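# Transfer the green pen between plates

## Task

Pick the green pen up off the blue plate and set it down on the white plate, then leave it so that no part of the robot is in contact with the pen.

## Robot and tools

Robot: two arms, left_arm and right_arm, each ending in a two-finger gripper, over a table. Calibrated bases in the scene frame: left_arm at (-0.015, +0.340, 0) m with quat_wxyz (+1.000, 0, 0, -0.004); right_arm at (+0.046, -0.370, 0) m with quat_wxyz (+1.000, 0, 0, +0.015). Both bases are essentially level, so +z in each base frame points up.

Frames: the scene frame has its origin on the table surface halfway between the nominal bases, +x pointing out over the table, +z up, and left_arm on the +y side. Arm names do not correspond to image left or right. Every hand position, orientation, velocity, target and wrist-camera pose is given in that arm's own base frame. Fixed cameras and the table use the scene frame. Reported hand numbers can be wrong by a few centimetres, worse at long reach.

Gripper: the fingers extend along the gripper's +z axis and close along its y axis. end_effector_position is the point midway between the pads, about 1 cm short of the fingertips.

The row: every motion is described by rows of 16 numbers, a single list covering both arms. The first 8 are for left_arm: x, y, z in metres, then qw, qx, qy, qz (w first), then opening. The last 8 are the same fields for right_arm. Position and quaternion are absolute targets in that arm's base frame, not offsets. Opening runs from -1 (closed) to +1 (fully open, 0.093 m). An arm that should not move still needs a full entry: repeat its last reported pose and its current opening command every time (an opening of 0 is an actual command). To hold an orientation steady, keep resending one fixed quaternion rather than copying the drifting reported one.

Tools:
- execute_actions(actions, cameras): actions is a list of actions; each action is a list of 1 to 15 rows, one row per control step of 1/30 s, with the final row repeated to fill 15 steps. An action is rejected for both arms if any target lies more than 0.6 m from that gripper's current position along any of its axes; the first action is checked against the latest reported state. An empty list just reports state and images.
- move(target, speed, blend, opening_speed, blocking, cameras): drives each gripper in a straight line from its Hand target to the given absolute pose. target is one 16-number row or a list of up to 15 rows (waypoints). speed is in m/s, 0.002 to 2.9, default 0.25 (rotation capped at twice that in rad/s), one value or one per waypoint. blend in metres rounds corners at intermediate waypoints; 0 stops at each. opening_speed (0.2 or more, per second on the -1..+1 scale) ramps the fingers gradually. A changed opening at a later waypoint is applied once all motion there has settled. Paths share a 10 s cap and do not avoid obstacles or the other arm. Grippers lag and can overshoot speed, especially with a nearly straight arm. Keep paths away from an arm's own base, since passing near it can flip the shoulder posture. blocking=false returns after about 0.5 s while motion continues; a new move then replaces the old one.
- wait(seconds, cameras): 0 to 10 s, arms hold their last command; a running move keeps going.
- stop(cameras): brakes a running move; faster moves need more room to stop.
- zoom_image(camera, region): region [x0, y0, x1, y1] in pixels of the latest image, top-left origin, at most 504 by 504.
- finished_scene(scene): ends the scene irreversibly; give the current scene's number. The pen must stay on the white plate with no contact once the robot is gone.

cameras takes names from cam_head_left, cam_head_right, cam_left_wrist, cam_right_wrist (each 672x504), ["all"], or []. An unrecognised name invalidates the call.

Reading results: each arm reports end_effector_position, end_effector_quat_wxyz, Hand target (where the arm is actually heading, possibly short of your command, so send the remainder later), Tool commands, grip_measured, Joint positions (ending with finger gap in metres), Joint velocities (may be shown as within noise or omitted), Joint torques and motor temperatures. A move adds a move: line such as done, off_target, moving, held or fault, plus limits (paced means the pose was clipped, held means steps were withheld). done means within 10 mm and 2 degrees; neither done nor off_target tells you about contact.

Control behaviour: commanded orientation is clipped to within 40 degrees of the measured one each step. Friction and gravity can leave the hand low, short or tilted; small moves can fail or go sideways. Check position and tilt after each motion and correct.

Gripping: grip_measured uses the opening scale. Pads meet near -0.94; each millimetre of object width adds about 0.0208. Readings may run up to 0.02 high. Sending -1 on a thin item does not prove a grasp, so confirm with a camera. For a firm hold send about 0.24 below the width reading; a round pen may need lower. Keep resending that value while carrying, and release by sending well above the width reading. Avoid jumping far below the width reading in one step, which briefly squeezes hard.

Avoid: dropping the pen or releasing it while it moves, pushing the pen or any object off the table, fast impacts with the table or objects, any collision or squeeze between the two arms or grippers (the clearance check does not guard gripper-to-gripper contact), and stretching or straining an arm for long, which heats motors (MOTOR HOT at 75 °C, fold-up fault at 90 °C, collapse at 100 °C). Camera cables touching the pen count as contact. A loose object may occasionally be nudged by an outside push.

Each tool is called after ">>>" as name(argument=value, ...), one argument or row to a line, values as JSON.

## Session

>>> execute_actions(
  actions=[],
)

Scene clock: 0.00 s.
left_arm: end_effector_position=(+0.3444, -0.1940, +0.1429) grip_measured=+1.000 end_effector_quat_wxyz=(+0.410, +0.246, +0.846, -0.237) | right_arm: end_effector_position=(+0.3587, +0.1550, +0.1245) grip_measured=+1.000 end_effector_quat_wxyz=(+0.350, -0.104, +0.882, +0.298)
Joint positions: left_arm=[-0.358 1.38 0.763 -0.016 0.371 0.019 0.093] | right_arm=[0.202 1.439 0.77 -0.046 -0.495 0.195 0.093]
Joint velocities: within noise
Joint torques (N m): no reading
Motor temperatures (°C): left_arm=[26 28 28 29 26 28 26] | right_arm=[27 28 25 26 26 27 27]
Heat: left arm: 29 °C; right arm: 28 °C.
Hand target: left_arm +0.3457, -0.1944, +0.1474; +0.414, +0.246, +0.844, -0.237 | right_arm +0.3605, +0.1553, +0.1296; +0.356, -0.106, +0.879, +0.298
Tool commands: left_gripper/opening=+1.0 right_gripper/opening=+1.0

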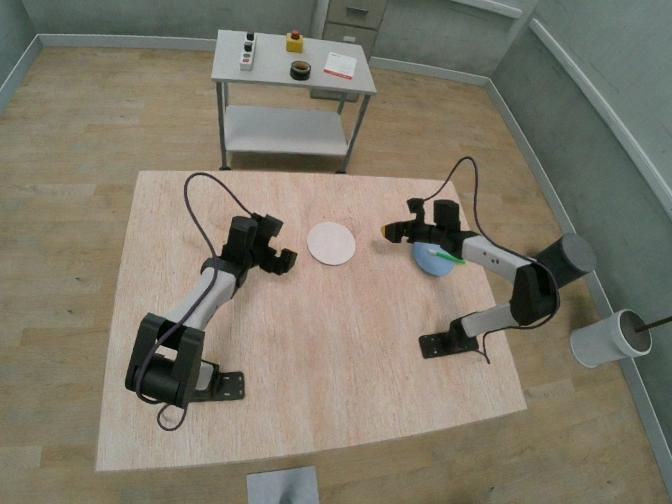

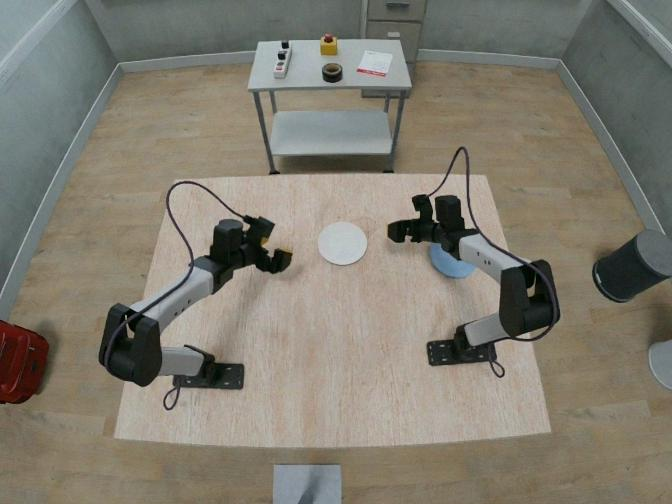

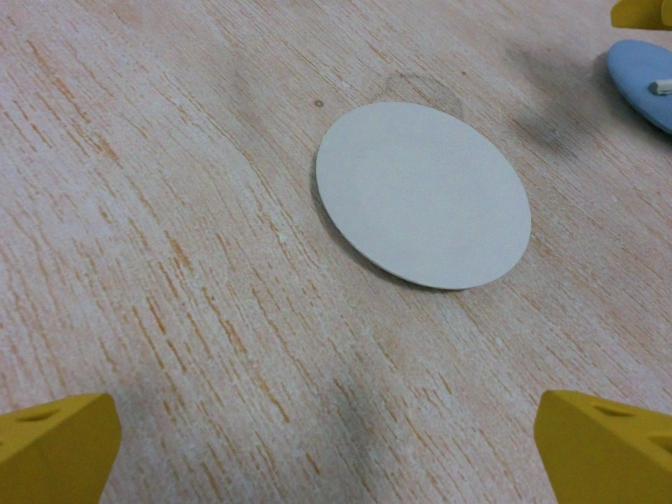

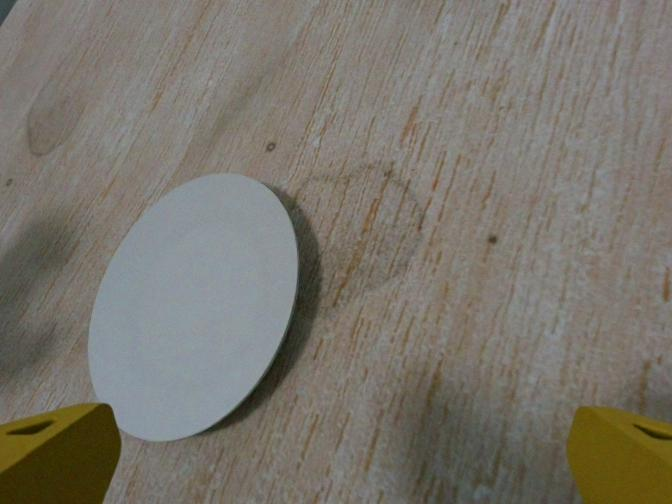

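>>> move(
  target=[0.34, 0.06, 0.16, 0.45, 0, 0.893, 0, 1, 0.29, -0.115, 0.165, 0, -0.552, 0.834, 0, 1],
  speed=0.4,
  cameras=["cam_head_left", "cam_head_right", "cam_right_wrist"],
)

Scene clock: 29.17 s.
left_arm: end_effector_position=(+0.3492, +0.0567, +0.1737) grip_measured=+1.000 end_effector_quat_wxyz=(+0.475, +0.003, +0.880, -0.009) | right_arm: end_effector_position=(+0.2874, -0.1104, +0.1619) grip_measured=+1.000 end_effector_quat_wxyz=(+0.007, -0.549, +0.836, +0.003)
Joint positions: left_arm=[0.28 1.131 0.714 -0.185 0.251 0.154 0.093] | right_arm=[-0.375 1.71 1.587 -1.445 -0.015 -1.537 0.093]
Joint torques (N m): left_arm=[0.55 -3.56 7.42 1.87 -0.1 0.2] | right_arm=[0.02 -6.16 8.13 0.04 0 -0.05]
Motor temperatures (°C): left_arm=[26 30 32 35 26 28 26] | right_arm=[27 31 28 30 26 27 27]
Heat: left arm: 35 °C; right arm: 31 °C.
Hand target: left_arm +0.3395, +0.0594, +0.1604; +0.451, -0.001, +0.893, -0.003 | right_arm +0.2889, -0.1143, +0.1664; +0.001, -0.553, +0.833, -0.001
Off the commanded pose: left_arm 0.017 m, 3 deg | right_arm 0.006 m, 1 deg.
move: off_target (left_arm)
Images, in order (width x height): cam_head_left 672x504, cam_head_right 672x504, cam_right_wrist 672x504.

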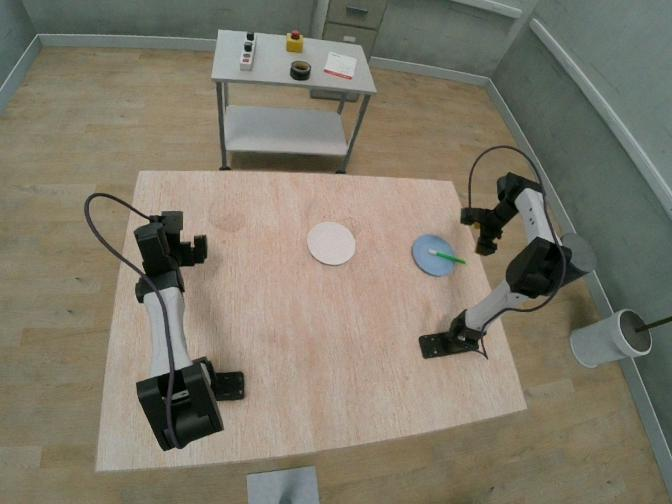

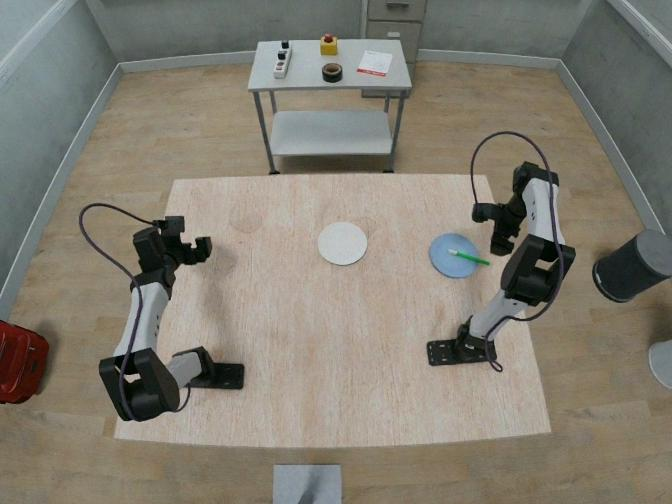

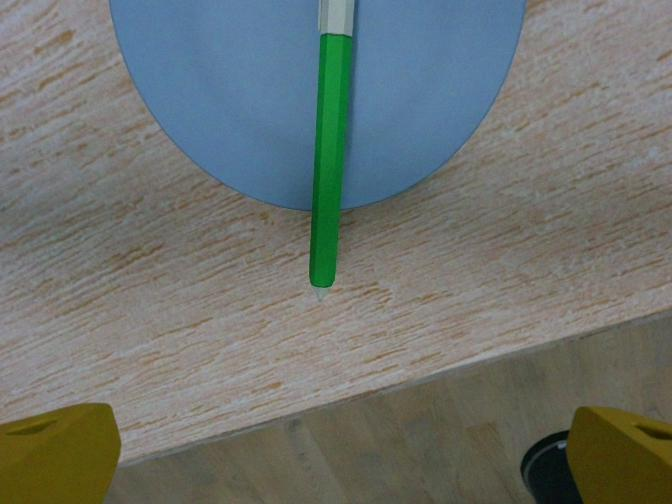

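>>> zoom_image(
  camera="cam_head_right",
  region=[410, 210, 510, 300],
)

Scaled by 5.040.

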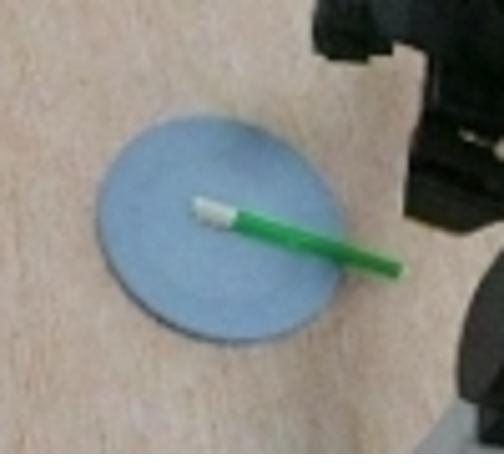

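>>> move(
  target=[0.34, 0.06, 0.16, 0.45, 0, 0.893, 0, 1, 0.307, -0.062, 0.075, 0, -0.521, 0.8536, 0, 0.4],
  speed=0.25,
  opening_speed=1.0,
  cameras=["cam_head_right", "cam_right_wrist"],
)

Scene clock: 60.33 s.
left_arm: end_effector_position=(+0.3492, +0.0572, +0.1736) grip_measured=+1.000 end_effector_quat_wxyz=(+0.475, +0.004, +0.880, -0.007) | right_arm: end_effector_position=(+0.3076, -0.0603, +0.0817) grip_measured=+0.402 end_effector_quat_wxyz=(+0.005, -0.525, +0.851, +0.003)
Joint positions: left_arm=[0.28 1.131 0.714 -0.185 0.248 0.158 0.093] | right_arm=[-0.2 1.744 1.306 -1.13 -0.012 -1.306 0.065]
Joint torques (N m): left_arm=[0.4 -3.36 7.51 1.88 -0.11 0.2] | right_arm=[0.21 -7.09 3.82 0.56 0 0.2]
Heat: left arm: 35 °C; right arm: 32 °C.
Hand target: left_arm +0.3401, +0.0596, +0.1603; +0.450, +0.001, +0.893, +0.000 | right_arm +0.3067, -0.0623, +0.0752; -0.001, -0.521, +0.853, -0.001
Off the commanded pose: left_arm 0.017 m, 3 deg | right_arm 0.007 m, 1 deg.
move: off_target (left_arm)
Images, in order (width x height): cam_head_right 672x504, cam_right_wrist 672x504.

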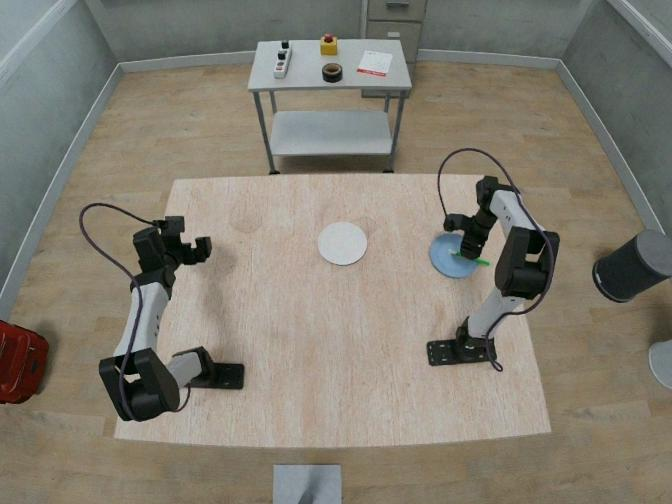

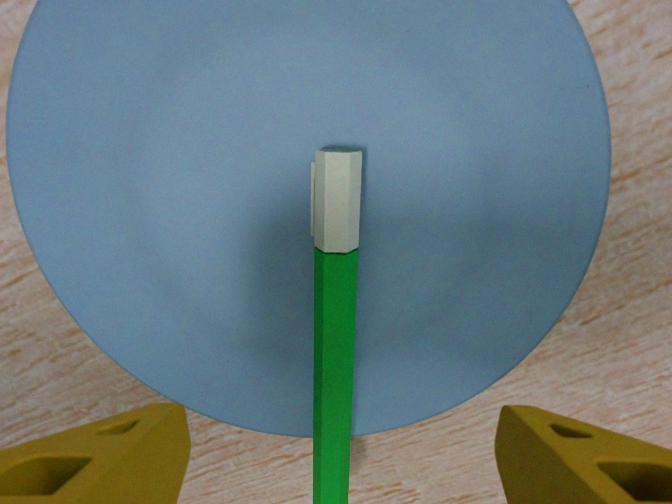

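>>> move(
  target=[0.34, 0.06, 0.16, 0.45, 0, 0.893, 0, 1, 0.304, -0.061, 0.052, 0, -0.517, 0.856, 0, 0.4],
  speed=0.12,
  cameras=["cam_head_right", "cam_right_wrist"],
)

>>> zoom_image(
  camera="cam_head_right",
  region=[410, 210, 510, 300],
)

Scene clock: 93.87 s.
left_arm: end_effector_position=(+0.3492, +0.0574, +0.1736) grip_measured=+1.000 end_effector_quat_wxyz=(+0.475, +0.004, +0.880, -0.006) | right_arm: end_effector_position=(+0.3053, -0.0598, +0.0600) grip_measured=+0.402 end_effector_quat_wxyz=(+0.007, -0.520, +0.854, +0.002)
Joint positions: left_arm=[0.28 1.131 0.714 -0.185 0.247 0.158 0.093] | right_arm=[-0.2 1.751 1.226 -1.038 -0.012 -1.294 0.065]
Joint torques (N m): left_arm=[0.4 -3.36 7.51 1.88 -0.11 0.19] | right_arm=[0.35 -6.54 3.75 0.59 -0.03 0.2]
Heat: left arm: 36 °C; right arm: 33 °C.
Hand target: left_arm +0.3401, +0.0599, +0.1602; +0.450, +0.000, +0.893, +0.000 | right_arm +0.3040, -0.0610, +0.0523; +0.000, -0.517, +0.856, +0.000
Off the commanded pose: left_arm 0.017 m, 3 deg | right_arm 0.008 m, 1 deg.
move: off_target (left_arm)
Images, in order (width x height): cam_head_right 672x504, cam_right_wrist 672x504.

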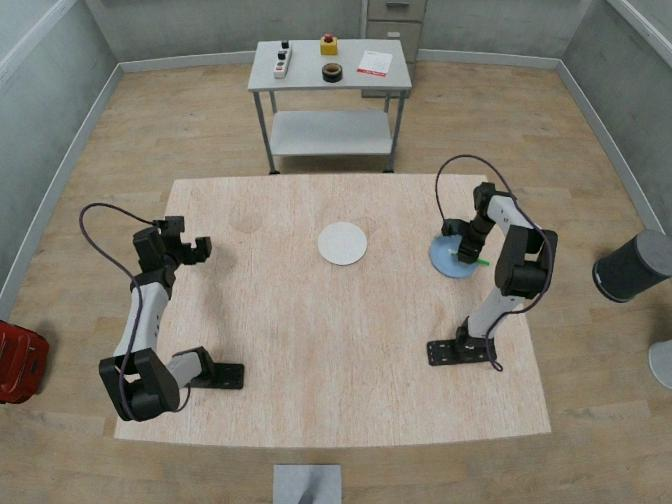

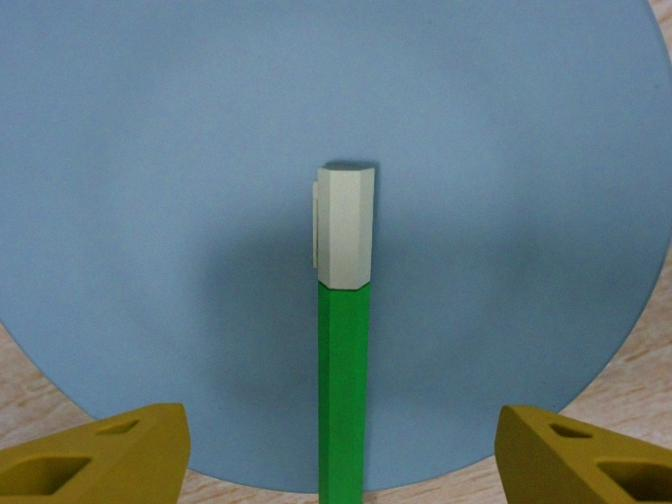

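Scaled by 5.040.

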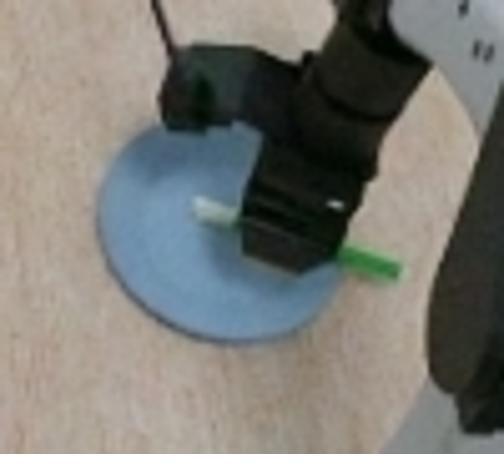

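>>> move(
  target=[0.34, 0.06, 0.16, 0.45, 0, 0.893, 0, 1, 0.304, -0.061, 0.036, 0, -0.517, 0.856, 0, 0.4],
  speed=0.08,
  cameras=["cam_right_wrist"],
)

Scene clock: 109.57 s.
left_arm: end_effector_position=(+0.3492, +0.0574, +0.1736) grip_measured=+1.000 end_effector_quat_wxyz=(+0.475, +0.004, +0.880, -0.006) | right_arm: end_effector_position=(+0.3057, -0.0599, +0.0440) grip_measured=+0.402 end_effector_quat_wxyz=(+0.007, -0.520, +0.854, +0.002)
Joint positions: left_arm=[0.28 1.131 0.714 -0.185 0.247 0.158 0.093] | right_arm=[-0.2 1.771 1.183 -0.975 -0.012 -1.294 0.065]
Joint torques (N m): left_arm=[0.4 -3.36 7.53 1.88 -0.1 0.19] | right_arm=[0.36 -6.56 3.7 0.6 -0.02 0.19]
Heat: left arm: 36 °C; right arm: 33 °C.
Hand target: left_arm +0.3401, +0.0598, +0.1602; +0.450, +0.000, +0.893, +0.000 | right_arm +0.3040, -0.0610, +0.0363; +0.000, -0.517, +0.856, +0.000
Off the commanded pose: left_arm 0.017 m, 3 deg | right_arm 0.008 m, 1 deg.
move: off_target (left_arm)
Images, in order (width x height): cam_right_wrist 672x504.

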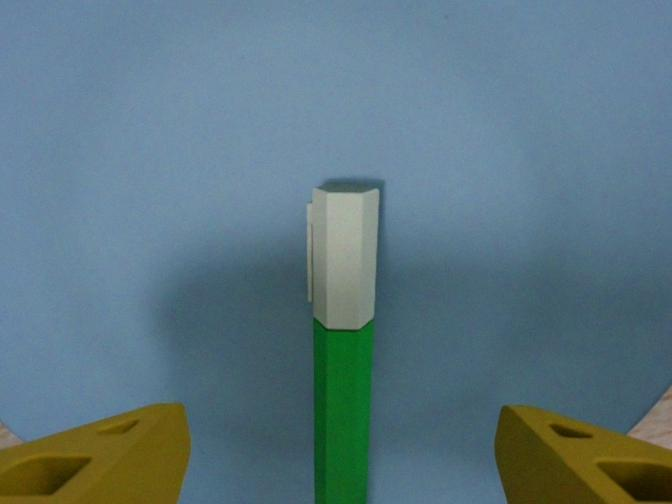

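>>> move(
  target=[0.34, 0.06, 0.16, 0.45, 0, 0.893, 0, 1, 0.304, -0.061, 0.030, 0, -0.517, 0.856, 0, 0.4],
  speed=0.05,
  cameras=["cam_right_wrist"],
)

Scene clock: 115.77 s.
left_arm: end_effector_position=(+0.3492, +0.0574, +0.1736) grip_measured=+1.000 end_effector_quat_wxyz=(+0.475, +0.004, +0.880, -0.006) | right_arm: end_effector_position=(+0.3058, -0.0599, +0.0382) grip_measured=+0.402 end_effector_quat_wxyz=(+0.007, -0.520, +0.854, +0.002)
Joint positions: left_arm=[0.28 1.131 0.714 -0.185 0.247 0.158 0.093] | right_arm=[-0.2 1.779 1.168 -0.952 -0.012 -1.294 0.065]
Joint torques (N m): left_arm=[0.4 -3.36 7.51 1.88 -0.1 0.19] | right_arm=[0.38 -6.53 3.6 0.59 -0.02 0.17]
Heat: left arm: 36 °C; right arm: 33 °C.
Hand target: left_arm +0.3401, +0.0598, +0.1602; +0.450, +0.000, +0.893, +0.000 | right_arm +0.3037, -0.0609, +0.0302; +0.000, -0.517, +0.856, +0.000
Off the commanded pose: left_arm 0.017 m, 3 deg | right_arm 0.008 m, 1 deg.
move: off_target (left_arm)
Images, in order (width x height): cam_right_wrist 672x504.

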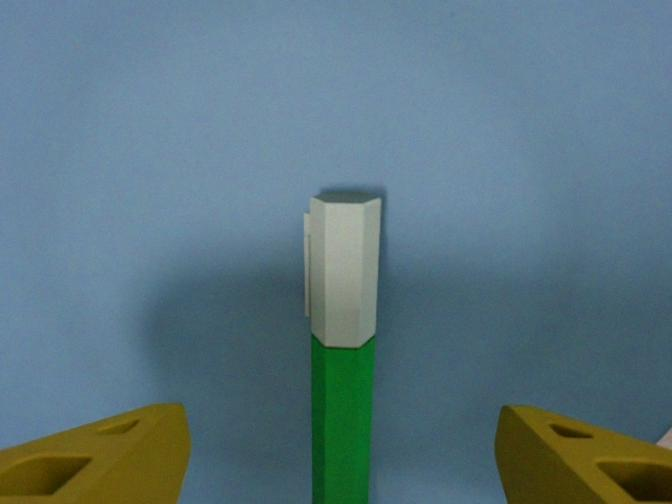

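>>> move(
  target=[0.34, 0.06, 0.16, 0.45, 0, 0.893, 0, 1, 0.304, -0.061, 0.025, 0, -0.517, 0.856, 0, 0.4],
  speed=0.05,
  cameras=["cam_right_wrist"],
)

Scene clock: 128.07 s.
left_arm: end_effector_position=(+0.3492, +0.0574, +0.1736) grip_measured=+1.000 end_effector_quat_wxyz=(+0.475, +0.004, +0.880, -0.006) | right_arm: end_effector_position=(+0.3058, -0.0599, +0.0333) grip_measured=+0.402 end_effector_quat_wxyz=(+0.007, -0.520, +0.854, +0.002)
Joint positions: left_arm=[0.28 1.131 0.714 -0.185 0.247 0.158 0.093] | right_arm=[-0.2 1.786 1.157 -0.934 -0.012 -1.294 0.065]
Joint torques (N m): left_arm=[0.4 -3.36 7.53 1.88 -0.1 0.19] | right_arm=[0.36 -6.53 3.55 0.57 -0.03 0.18]
Heat: left arm: 37 °C; right arm: 33 °C.
Hand target: left_arm +0.3401, +0.0598, +0.1602; +0.450, +0.000, +0.893, +0.000 | right_arm +0.3037, -0.0609, +0.0253; +0.000, -0.517, +0.856, +0.000
Off the commanded pose: left_arm 0.017 m, 3 deg | right_arm 0.009 m, 1 deg.
move: off_target (left_arm)
Images, in order (width x height): cam_right_wrist 672x504.

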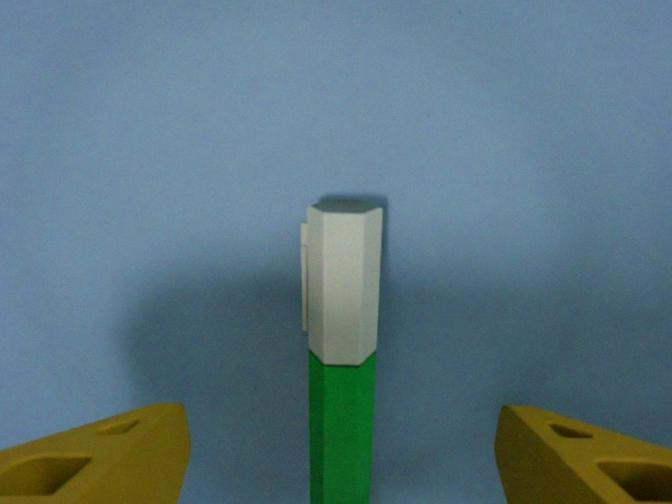

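>>> move(
  target=[0.34, 0.06, 0.16, 0.45, 0, 0.893, 0, 1, 0.304, -0.061, 0.0205, 0, -0.517, 0.856, 0, 0.4],
  speed=0.05,
  cameras=["cam_right_wrist", "cam_head_right"],
)

>>> zoom_image(
  camera="cam_head_right",
  region=[410, 210, 510, 300],
)

Scene clock: 134.47 s.
left_arm: end_effector_position=(+0.3492, +0.0574, +0.1736) grip_measured=+1.000 end_effector_quat_wxyz=(+0.475, +0.004, +0.880, -0.006) | right_arm: end_effector_position=(+0.3059, -0.0600, +0.0286) grip_measured=+0.402 end_effector_quat_wxyz=(+0.007, -0.520, +0.854, +0.002)
Joint positions: left_arm=[0.28 1.131 0.714 -0.185 0.247 0.158 0.093] | right_arm=[-0.2 1.794 1.146 -0.916 -0.012 -1.294 0.065]
Joint torques (N m): left_arm=[0.4 -3.36 7.53 1.88 -0.1 0.19] | right_arm=[0.38 -6.56 3.56 0.6 -0.02 0.18]
Heat: left arm: 37 °C; right arm: 34 °C.
Hand target: left_arm +0.3401, +0.0598, +0.1602; +0.450, +0.000, +0.893, +0.000 | right_arm +0.3037, -0.0609, +0.0207; +0.000, -0.517, +0.856, +0.000
Off the commanded pose: left_arm 0.017 m, 3 deg | right_arm 0.008 m, 1 deg.
move: off_target (left_arm)
Images, in order (width x height): cam_head_right 672x504, cam_right_wrist 672x504.

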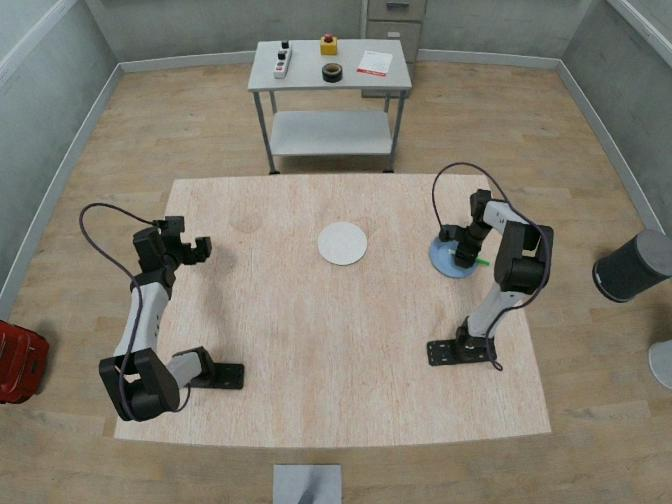

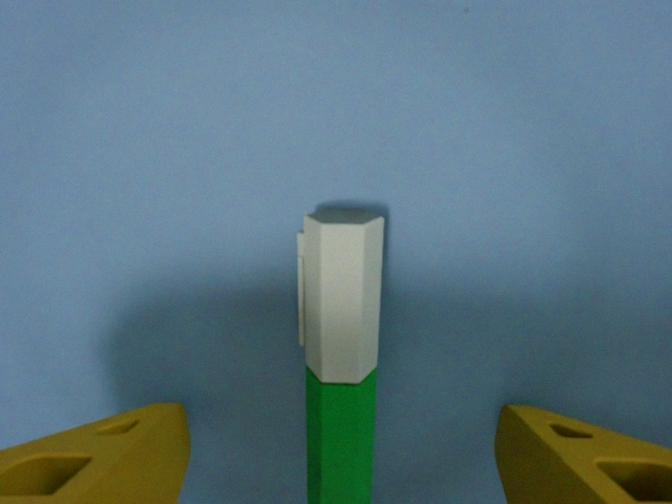

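Scaled by 5.040.

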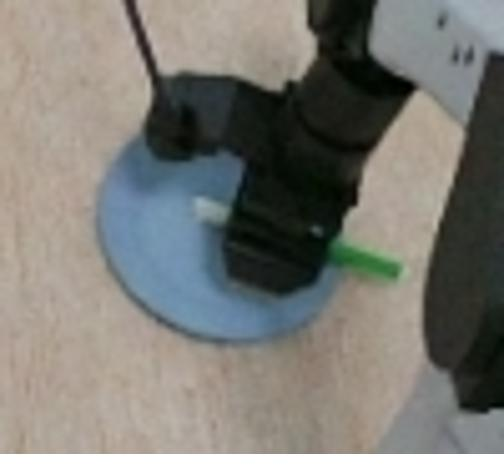

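>>> move(
  target=[0.34, 0.06, 0.16, 0.45, 0, 0.893, 0, 1, 0.304, -0.061, 0.0205, 0, -0.517, 0.856, 0, -0.95],
  speed=0.05,
  opening_speed=0.8,
  cameras=["cam_right_wrist"],
)

Scene clock: 142.10 s.
left_arm: end_effector_position=(+0.3492, +0.0574, +0.1736) grip_measured=+1.000 end_effector_quat_wxyz=(+0.475, +0.004, +0.880, -0.006) | right_arm: end_effector_position=(+0.3063, -0.0600, +0.0286) grip_measured=-0.860 end_effector_quat_wxyz=(+0.007, -0.520, +0.854, +0.001)
Joint positions: left_arm=[0.28 1.131 0.714 -0.185 0.247 0.158 0.093] | right_arm=[-0.2 1.794 1.146 -0.914 -0.012 -1.294 0.004]
Joint torques (N m): left_arm=[0.4 -3.34 7.53 1.88 -0.1 0.19] | right_arm=[0.36 -6.6 3.58 0.59 -0.01 0.18]
Heat: left arm: 37 °C; right arm: 34 °C.
Hand target: left_arm +0.3401, +0.0598, +0.1602; +0.450, +0.000, +0.893, +0.000 | right_arm +0.3040, -0.0610, +0.0207; +0.000, -0.517, +0.856, +0.000
Off the commanded pose: left_arm 0.017 m, 3 deg | right_arm 0.008 m, 1 deg.
move: off_target (left_arm)
Images, in order (width x height): cam_right_wrist 672x504.

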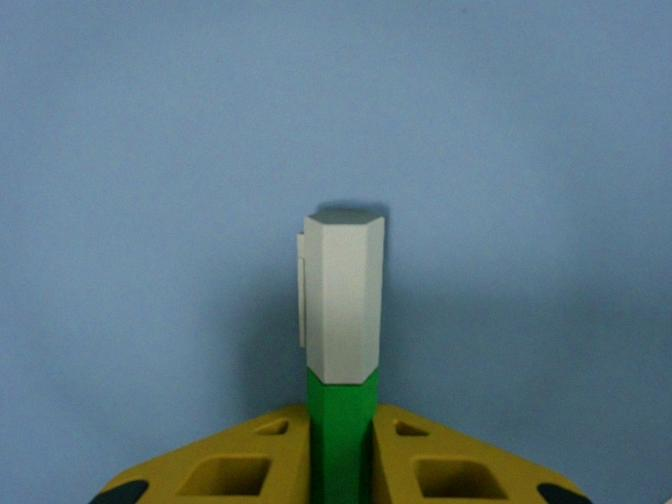

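>>> move(
  target=[
    [0.34, 0.06, 0.16, 0.45, 0, 0.893, 0, 1, 0.304, -0.061, 0.04, 0, -0.517, 0.856, 0, -0.95],
    [0.34, 0.06, 0.16, 0.45, 0, 0.893, 0, 1, 0.310, -0.03, 0.12, 0, -0.54, 0.8417, 0, -0.95],
    [0.34, 0.06, 0.16, 0.45, 0, 0.893, 0, 1, 0.37, 0.15, 0.12, 0, -0.70, 0.714, 0, -0.95],
    [0.34, 0.06, 0.16, 0.45, 0, 0.893, 0, 1, 0.374, 0.325, 0.10, 0, -0.8387, 0.5446, 0, -0.95],
  ],
  speed=[0.06, 0.2, 0.3, 0.3],
  blend=[0.01, 0.04, 0.05, 0],
  cameras=["cam_right_wrist", "cam_head_right"],
)

>>> zoom_image(
  camera="cam_head_right",
  region=[290, 180, 410, 290],
)

Scene clock: 161.37 s.
left_arm: end_effector_position=(+0.3492, +0.0574, +0.1736) grip_measured=+1.000 end_effector_quat_wxyz=(+0.475, +0.004, +0.880, -0.006) | right_arm: end_effector_position=(+0.3721, +0.3275, +0.0983) grip_measured=-0.869 end_effector_quat_wxyz=(-0.037, +0.836, -0.548, +0.006)
Joint positions: left_arm=[0.28 1.131 0.714 -0.185 0.247 0.158 0.093] | right_arm=[0.719 2.535 2.601 -1.561 -0.008 -1.262 0.003]
Joint torques (N m): left_arm=[0.4 -3.34 7.53 1.88 -0.1 0.19] | right_arm=[-0.21 -12.45 8.01 0.22 -0.01 -0.04]
Heat: left arm: 38 °C; right arm: 34 °C.
Hand target: left_arm +0.3401, +0.0598, +0.1602; +0.450, +0.000, +0.893, +0.000 | right_arm +0.3749, +0.3237, +0.0996; -0.033, +0.838, -0.545, +0.013
Off the commanded pose: left_arm 0.017 m, 3 deg | right_arm 0.004 m, 4 deg.
joint sent to its limit (right arm) — joint 4 (wrist pitch), lower limit. The joint targets are off in orientation, not in position.
move: off_target (left_arm, right_arm); blend cut to 0.0096 m at target 1
Images, in order (width x height): cam_head_right 672x504, cam_right_wrist 672x504.

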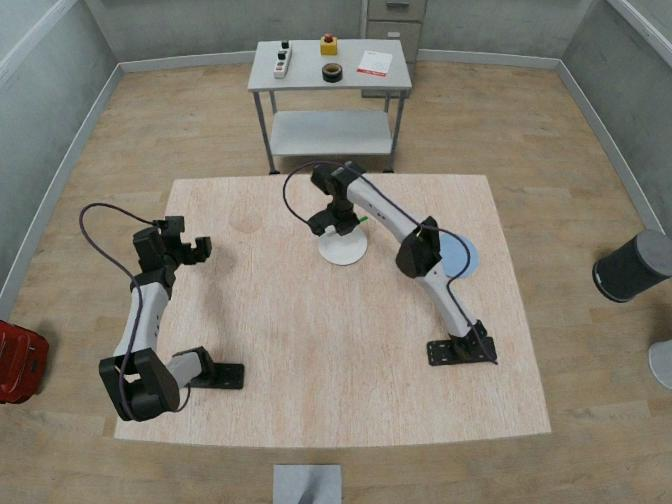

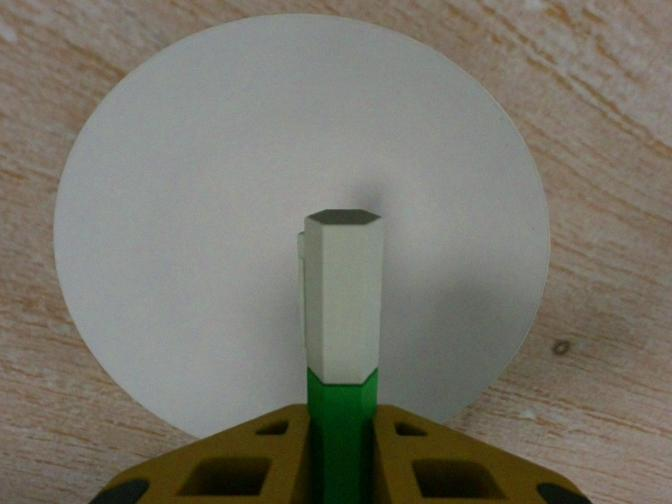

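Scaled by 4.200.

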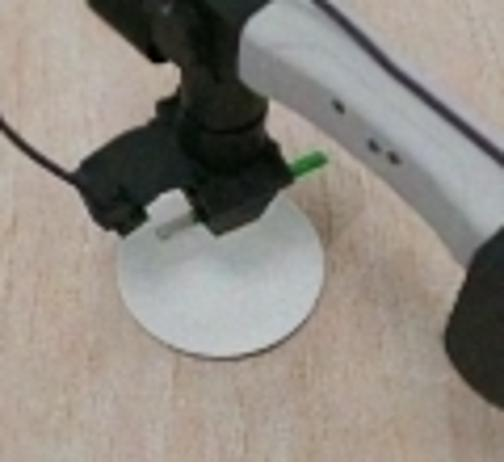

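>>> move(
  target=[0.34, 0.06, 0.16, 0.45, 0, 0.893, 0, 1, 0.359, 0.346, 0.05, 0, -0.8387, 0.5446, 0, -0.95],
  speed=0.15,
  cameras=["cam_right_wrist", "cam_head_right"],
)

>>> zoom_image(
  camera="cam_head_right",
  region=[290, 180, 410, 290],
)

Scene clock: 181.40 s.
left_arm: end_effector_position=(+0.3492, +0.0574, +0.1736) grip_measured=+1.000 end_effector_quat_wxyz=(+0.475, +0.004, +0.880, -0.006) | right_arm: end_effector_position=(+0.3540, +0.3440, +0.0536) grip_measured=-0.869 end_effector_quat_wxyz=(+0.005, +0.842, -0.539, -0.005)
Joint positions: left_arm=[0.28 1.131 0.714 -0.185 0.247 0.158 0.093] | right_arm=[0.768 2.629 2.601 -1.555 -0.008 -1.234 0.003]
Joint torques (N m): left_arm=[0.4 -3.34 7.53 1.88 -0.1 0.19] | right_arm=[0.1 -13.15 6.08 0.44 -0.07 0.18]
Motor temperatures (°C): left_arm=[26 29 34 38 26 28 26] | right_arm=[27 38 30 27 26 27 28]
Heat: left arm: 38 °C; right arm: 38 °C.
Hand target: left_arm +0.3401, +0.0598, +0.1602; +0.450, +0.000, +0.893, +0.000 | right_arm +0.3589, +0.3460, +0.0502; +0.000, +0.839, -0.544, +0.000
Off the commanded pose: left_arm 0.017 m, 3 deg | right_arm 0.006 m, 1 deg.
move: off_target (left_arm)
Images, in order (width x height): cam_head_right 672x504, cam_right_wrist 672x504.

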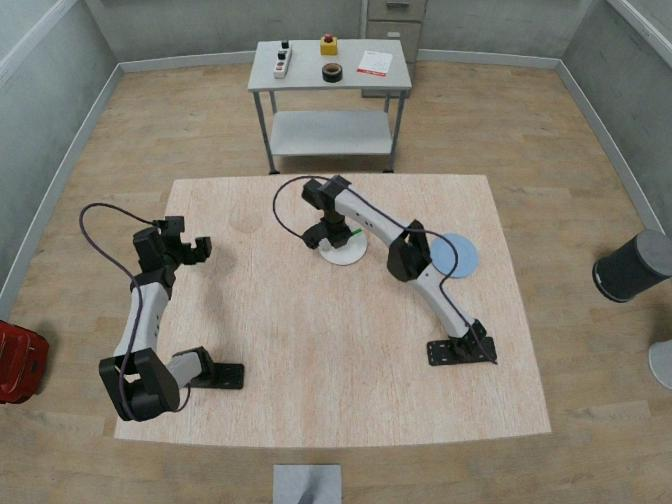

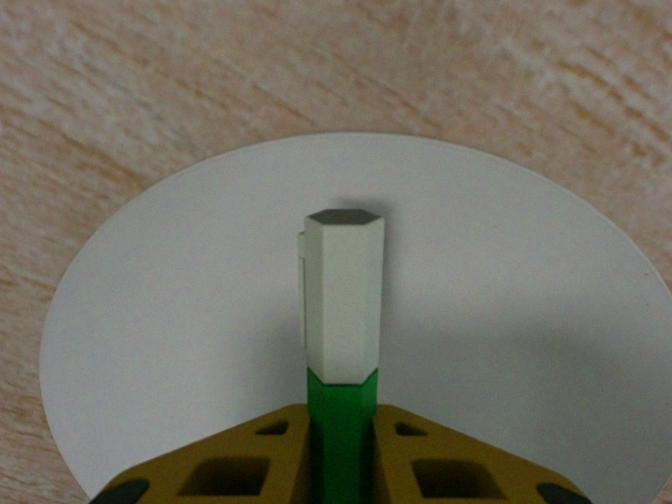

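Scaled by 4.200.

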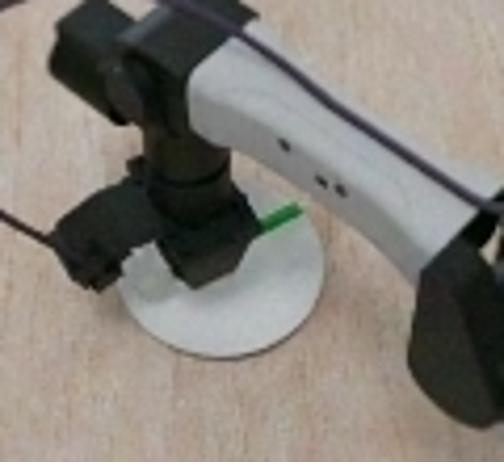

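>>> move(
  target=[0.34, 0.06, 0.16, 0.45, 0, 0.893, 0, 1, 0.361, 0.344, 0.032, 0, -0.8387, 0.5446, 0, -0.95],
  speed=0.08,
  cameras=["cam_right_wrist", "cam_head_right"],
)

>>> zoom_image(
  camera="cam_head_right",
  region=[290, 180, 410, 290],
)

Scene clock: 192.53 s.
left_arm: end_effector_position=(+0.3492, +0.0574, +0.1736) grip_measured=+1.000 end_effector_quat_wxyz=(+0.475, +0.004, +0.880, -0.006) | right_arm: end_effector_position=(+0.3534, +0.3458, +0.0334) grip_measured=-0.869 end_effector_quat_wxyz=(+0.009, +0.844, -0.536, -0.012)
Joint positions: left_arm=[0.28 1.131 0.714 -0.185 0.247 0.158 0.093] | right_arm=[0.768 2.629 2.519 -1.485 -0.018 -1.242 0.003]
Joint torques (N m): left_arm=[0.4 -3.34 7.53 1.88 -0.1 0.19] | right_arm=[-0.4 -15.51 3.08 0.69 -0.08 0.13]
Heat: left arm: 39 °C; right arm: 42 °C.
Hand target: left_arm +0.3401, +0.0598, +0.1602; +0.450, +0.000, +0.893, +0.000 | right_arm +0.3597, +0.3453, +0.0321; +0.000, +0.841, -0.541, -0.005
Off the commanded pose: left_arm 0.017 m, 3 deg | right_arm 0.008 m, 2 deg.
move: off_target (left_arm)
Images, in order (width x height): cam_head_right 672x504, cam_right_wrist 672x504.

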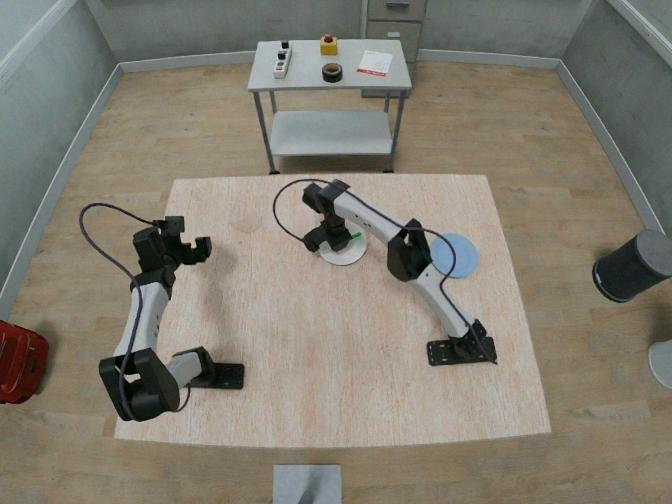

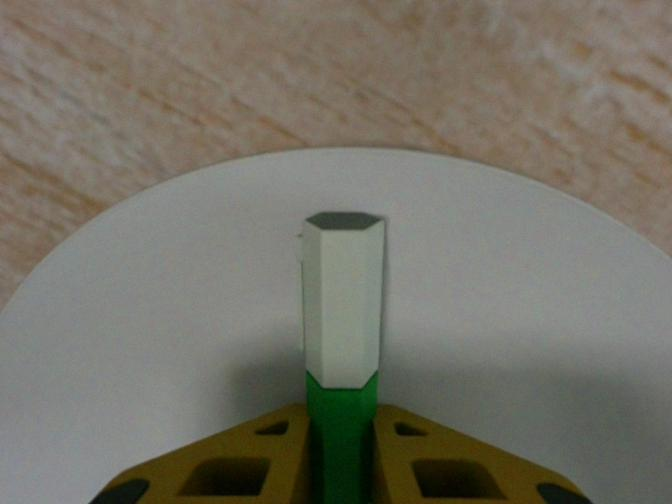

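Scaled by 4.200.

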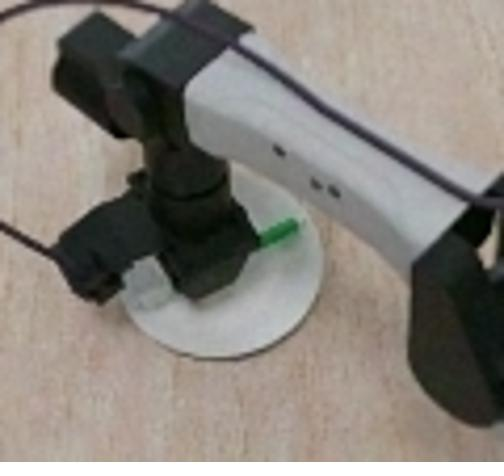

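>>> zoom_image(
  camera="cam_right_wrist",
  region=[220, 160, 460, 410],
)

Scaled by 2.016.

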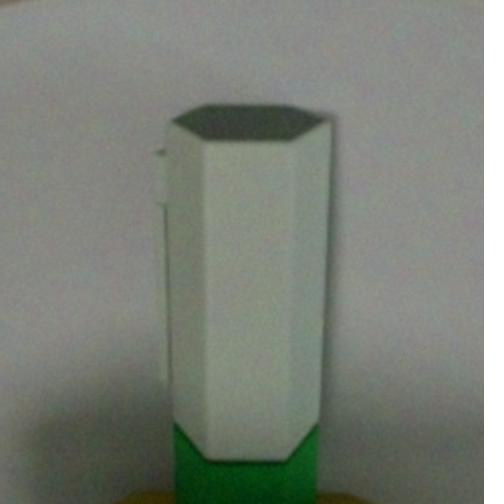

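>>> move(
  target=[0.34, 0.06, 0.16, 0.45, 0, 0.893, 0, 1, 0.361, 0.344, 0.0295, 0, -0.8387, 0.5446, 0, -0.95],
  speed=0.04,
  cameras=["cam_right_wrist"],
)

Scene clock: 213.10 s.
left_arm: end_effector_position=(+0.3492, +0.0574, +0.1736) grip_measured=+1.000 end_effector_quat_wxyz=(+0.475, +0.004, +0.880, -0.006) | right_arm: end_effector_position=(+0.3529, +0.3457, +0.0328) grip_measured=-0.870 end_effector_quat_wxyz=(+0.009, +0.844, -0.536, -0.012)
Joint positions: left_arm=[0.28 1.131 0.714 -0.185 0.247 0.158 0.093] | right_arm=[0.768 2.625 2.509 -1.479 -0.02 -1.242 0.003]
Joint torques (N m): left_arm=[0.39 -3.36 7.51 1.88 -0.1 0.19] | right_arm=[-0.38 -15.21 2.96 0.72 0.03 0.22]
Motor temperatures (°C): left_arm=[26 29 34 39 26 28 26] | right_arm=[27 49 30 27 26 27 28]
Heat: left arm: 39 °C; right arm: 49 °C.
Hand target: left_arm +0.3401, +0.0598, +0.1602; +0.450, +0.000, +0.893, +0.000 | right_arm +0.3605, +0.3439, +0.0295; +0.002, +0.839, -0.545, -0.001
Off the commanded pose: left_arm 0.017 m, 3 deg | right_arm 0.009 m, 2 deg.
move: off_target (left_arm)
Images, in order (width x height): cam_right_wrist 672x504.

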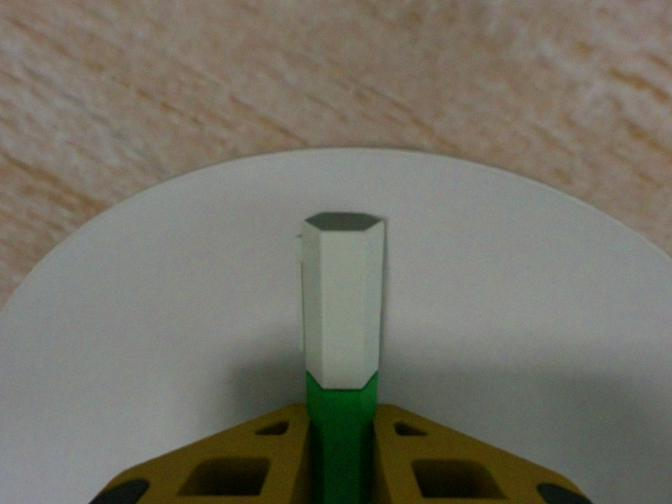

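>>> move(
  target=[0.34, 0.06, 0.16, 0.45, 0, 0.893, 0, 1, 0.361, 0.344, 0.026, 0, -0.8387, 0.5446, 0, -0.95],
  speed=0.04,
  cameras=["cam_right_wrist"],
)

Scene clock: 217.80 s.
left_arm: end_effector_position=(+0.3492, +0.0574, +0.1736) grip_measured=+1.000 end_effector_quat_wxyz=(+0.475, +0.004, +0.880, -0.006) | right_arm: end_effector_position=(+0.3529, +0.3458, +0.0323) grip_measured=-0.870 end_effector_quat_wxyz=(+0.007, +0.844, -0.536, -0.012)
Joint positions: left_arm=[0.28 1.131 0.714 -0.185 0.247 0.158 0.093] | right_arm=[0.768 2.616 2.49 -1.465 -0.02 -1.242 0.003]
Joint torques (N m): left_arm=[0.42 -3.34 7.53 1.88 -0.1 0.19] | right_arm=[-0.38 -14.63 2.86 0.79 0.05 0.21]
Heat: left arm: 39 °C; right arm: 49 °C.
Hand target: left_arm +0.3401, +0.0598, +0.1602; +0.450, +0.000, +0.893, +0.000 | right_arm +0.3609, +0.3439, +0.0260; +0.001, +0.839, -0.545, +0.000
Off the commanded pose: left_arm 0.017 m, 3 deg | right_arm 0.010 m, 2 deg.
move: off_target (left_arm)
Images, in order (width x height): cam_right_wrist 672x504.

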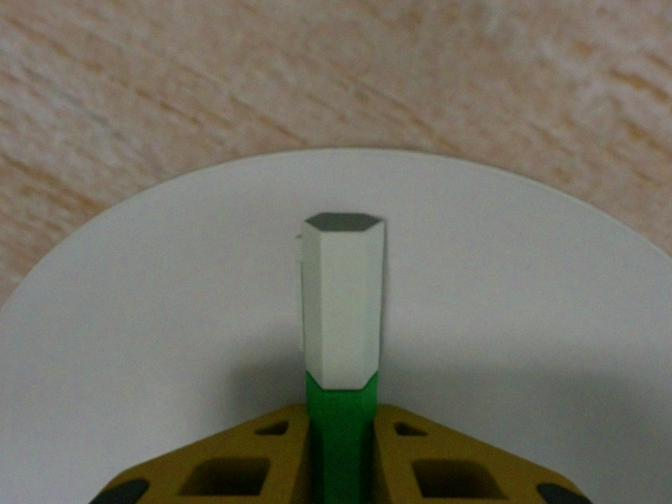

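>>> move(
  target=[
    [0.34, 0.06, 0.16, 0.45, 0, 0.893, 0, 1, 0.360, 0.3445, 0.031, 0, -0.8387, 0.5446, 0, -0.95],
    [0.34, 0.06, 0.16, 0.45, 0, 0.893, 0, 1, 0.360, 0.3445, 0.031, 0, -0.8387, 0.5446, 0, -0.2],
  ],
  speed=0.05,
  opening_speed=0.6,
  cameras=["cam_right_wrist"],
)

Scene clock: 225.40 s.
left_arm: end_effector_position=(+0.3492, +0.0574, +0.1736) grip_measured=+1.000 end_effector_quat_wxyz=(+0.475, +0.004, +0.880, -0.006) | right_arm: end_effector_position=(+0.3565, +0.3453, +0.0324) grip_measured=-0.202 end_effector_quat_wxyz=(+0.005, +0.841, -0.542, -0.003)
Joint positions: left_arm=[0.28 1.131 0.714 -0.185 0.247 0.158 0.093] | right_arm=[0.768 2.616 2.49 -1.456 -0.003 -1.228 0.035]
Joint torques (N m): left_arm=[0.4 -3.34 7.53 1.88 -0.1 0.19] | right_arm=[-0.2 -14.86 4.16 0.5 0.01 0.19]
Heat: left arm: 39 °C; right arm: 51 °C.
Hand target: left_arm +0.3401, +0.0598, +0.1602; +0.450, +0.000, +0.893, +0.000 | right_arm +0.3615, +0.3433, +0.0312; +0.001, +0.837, -0.548, +0.006
Off the commanded pose: left_arm 0.017 m, 3 deg | right_arm 0.004 m, 1 deg.
move: off_target (left_arm)
Images, in order (width x height): cam_right_wrist 672x504.

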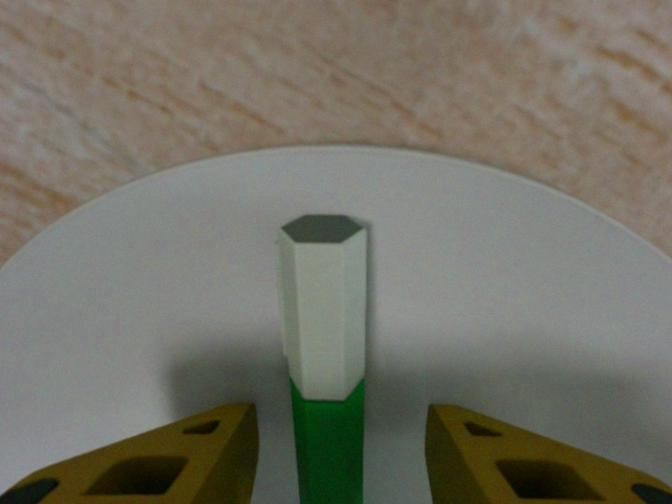

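>>> move(
  target=[
    [0.34, 0.06, 0.16, 0.45, 0, 0.893, 0, 1, 0.360, 0.3445, 0.065, 0, -0.8387, 0.5446, 0, -0.2],
    [0.34, 0.06, 0.16, 0.45, 0, 0.893, 0, 1, 0.34, 0.32, 0.115, 0, -0.8387, 0.5446, 0, -0.2],
    [0.34, 0.06, 0.16, 0.45, 0, 0.893, 0, 1, 0.31, 0.26, 0.13, 0, -0.8387, 0.5446, 0, -0.2],
  ],
  speed=[0.08, 0.15, 0.2],
  blend=[0.015, 0.02, 0],
  cameras=["cam_right_wrist", "cam_head_right"],
)

Scene clock: 234.10 s.
left_arm: end_effector_position=(+0.3492, +0.0574, +0.1736) grip_measured=+1.000 end_effector_quat_wxyz=(+0.475, +0.004, +0.880, -0.006) | right_arm: end_effector_position=(+0.3098, +0.2596, +0.1246) grip_measured=-0.202 end_effector_quat_wxyz=(+0.013, +0.835, -0.551, -0.006)
Joint positions: left_arm=[0.28 1.131 0.714 -0.185 0.247 0.158 0.093] | right_arm=[0.696 2.133 2.012 -1.479 -0.003 -1.279 0.035]
Joint torques (N m): left_arm=[0.4 -3.34 7.53 1.88 -0.1 0.19] | right_arm=[0.38 -13.71 3.77 0.44 -0.12 -0.06]
Motor temperatures (°C): left_arm=[26 29 34 39 26 28 26] | right_arm=[27 54 29 27 26 27 28]
Heat: left arm: 39 °C; right arm: 54 °C.
Hand target: left_arm +0.3401, +0.0598, +0.1602; +0.450, +0.000, +0.893, +0.000 | right_arm +0.3098, +0.2600, +0.1299; +0.001, +0.839, -0.545, +0.000
Off the commanded pose: left_arm 0.017 m, 3 deg | right_arm 0.005 m, 2 deg.
move: off_target (left_arm)
Images, in order (width x height): cam_head_right 672x504, cam_right_wrist 672x504.

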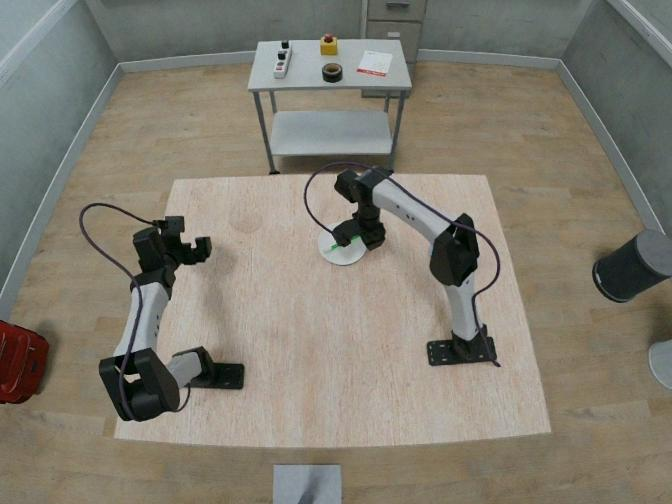

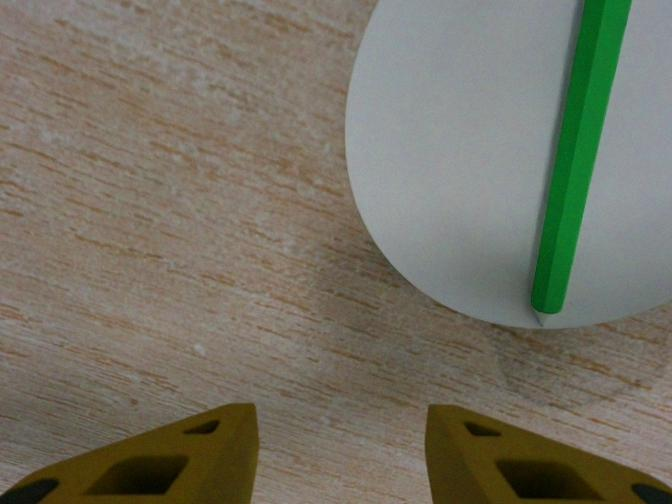

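>>> zoom_image(
  camera="cam_head_right",
  region=[290, 200, 400, 282],
)

>>> zoom_image(
  camera="cam_head_left",
  region=[290, 200, 430, 300],
)

Scaled by 4.582.

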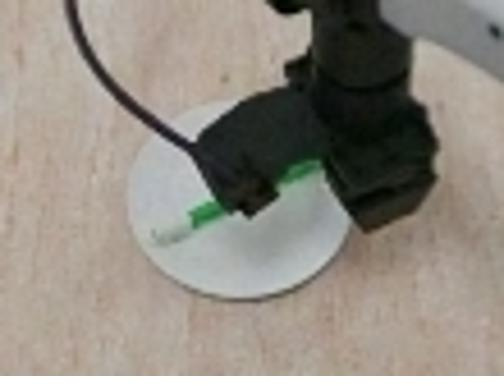

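This scene's latest camera images include none from cam_head_left. They are from: cam_head_right, cam_right_wrist. cam_head_left's image comes with the result of a call that names it in "cameras".


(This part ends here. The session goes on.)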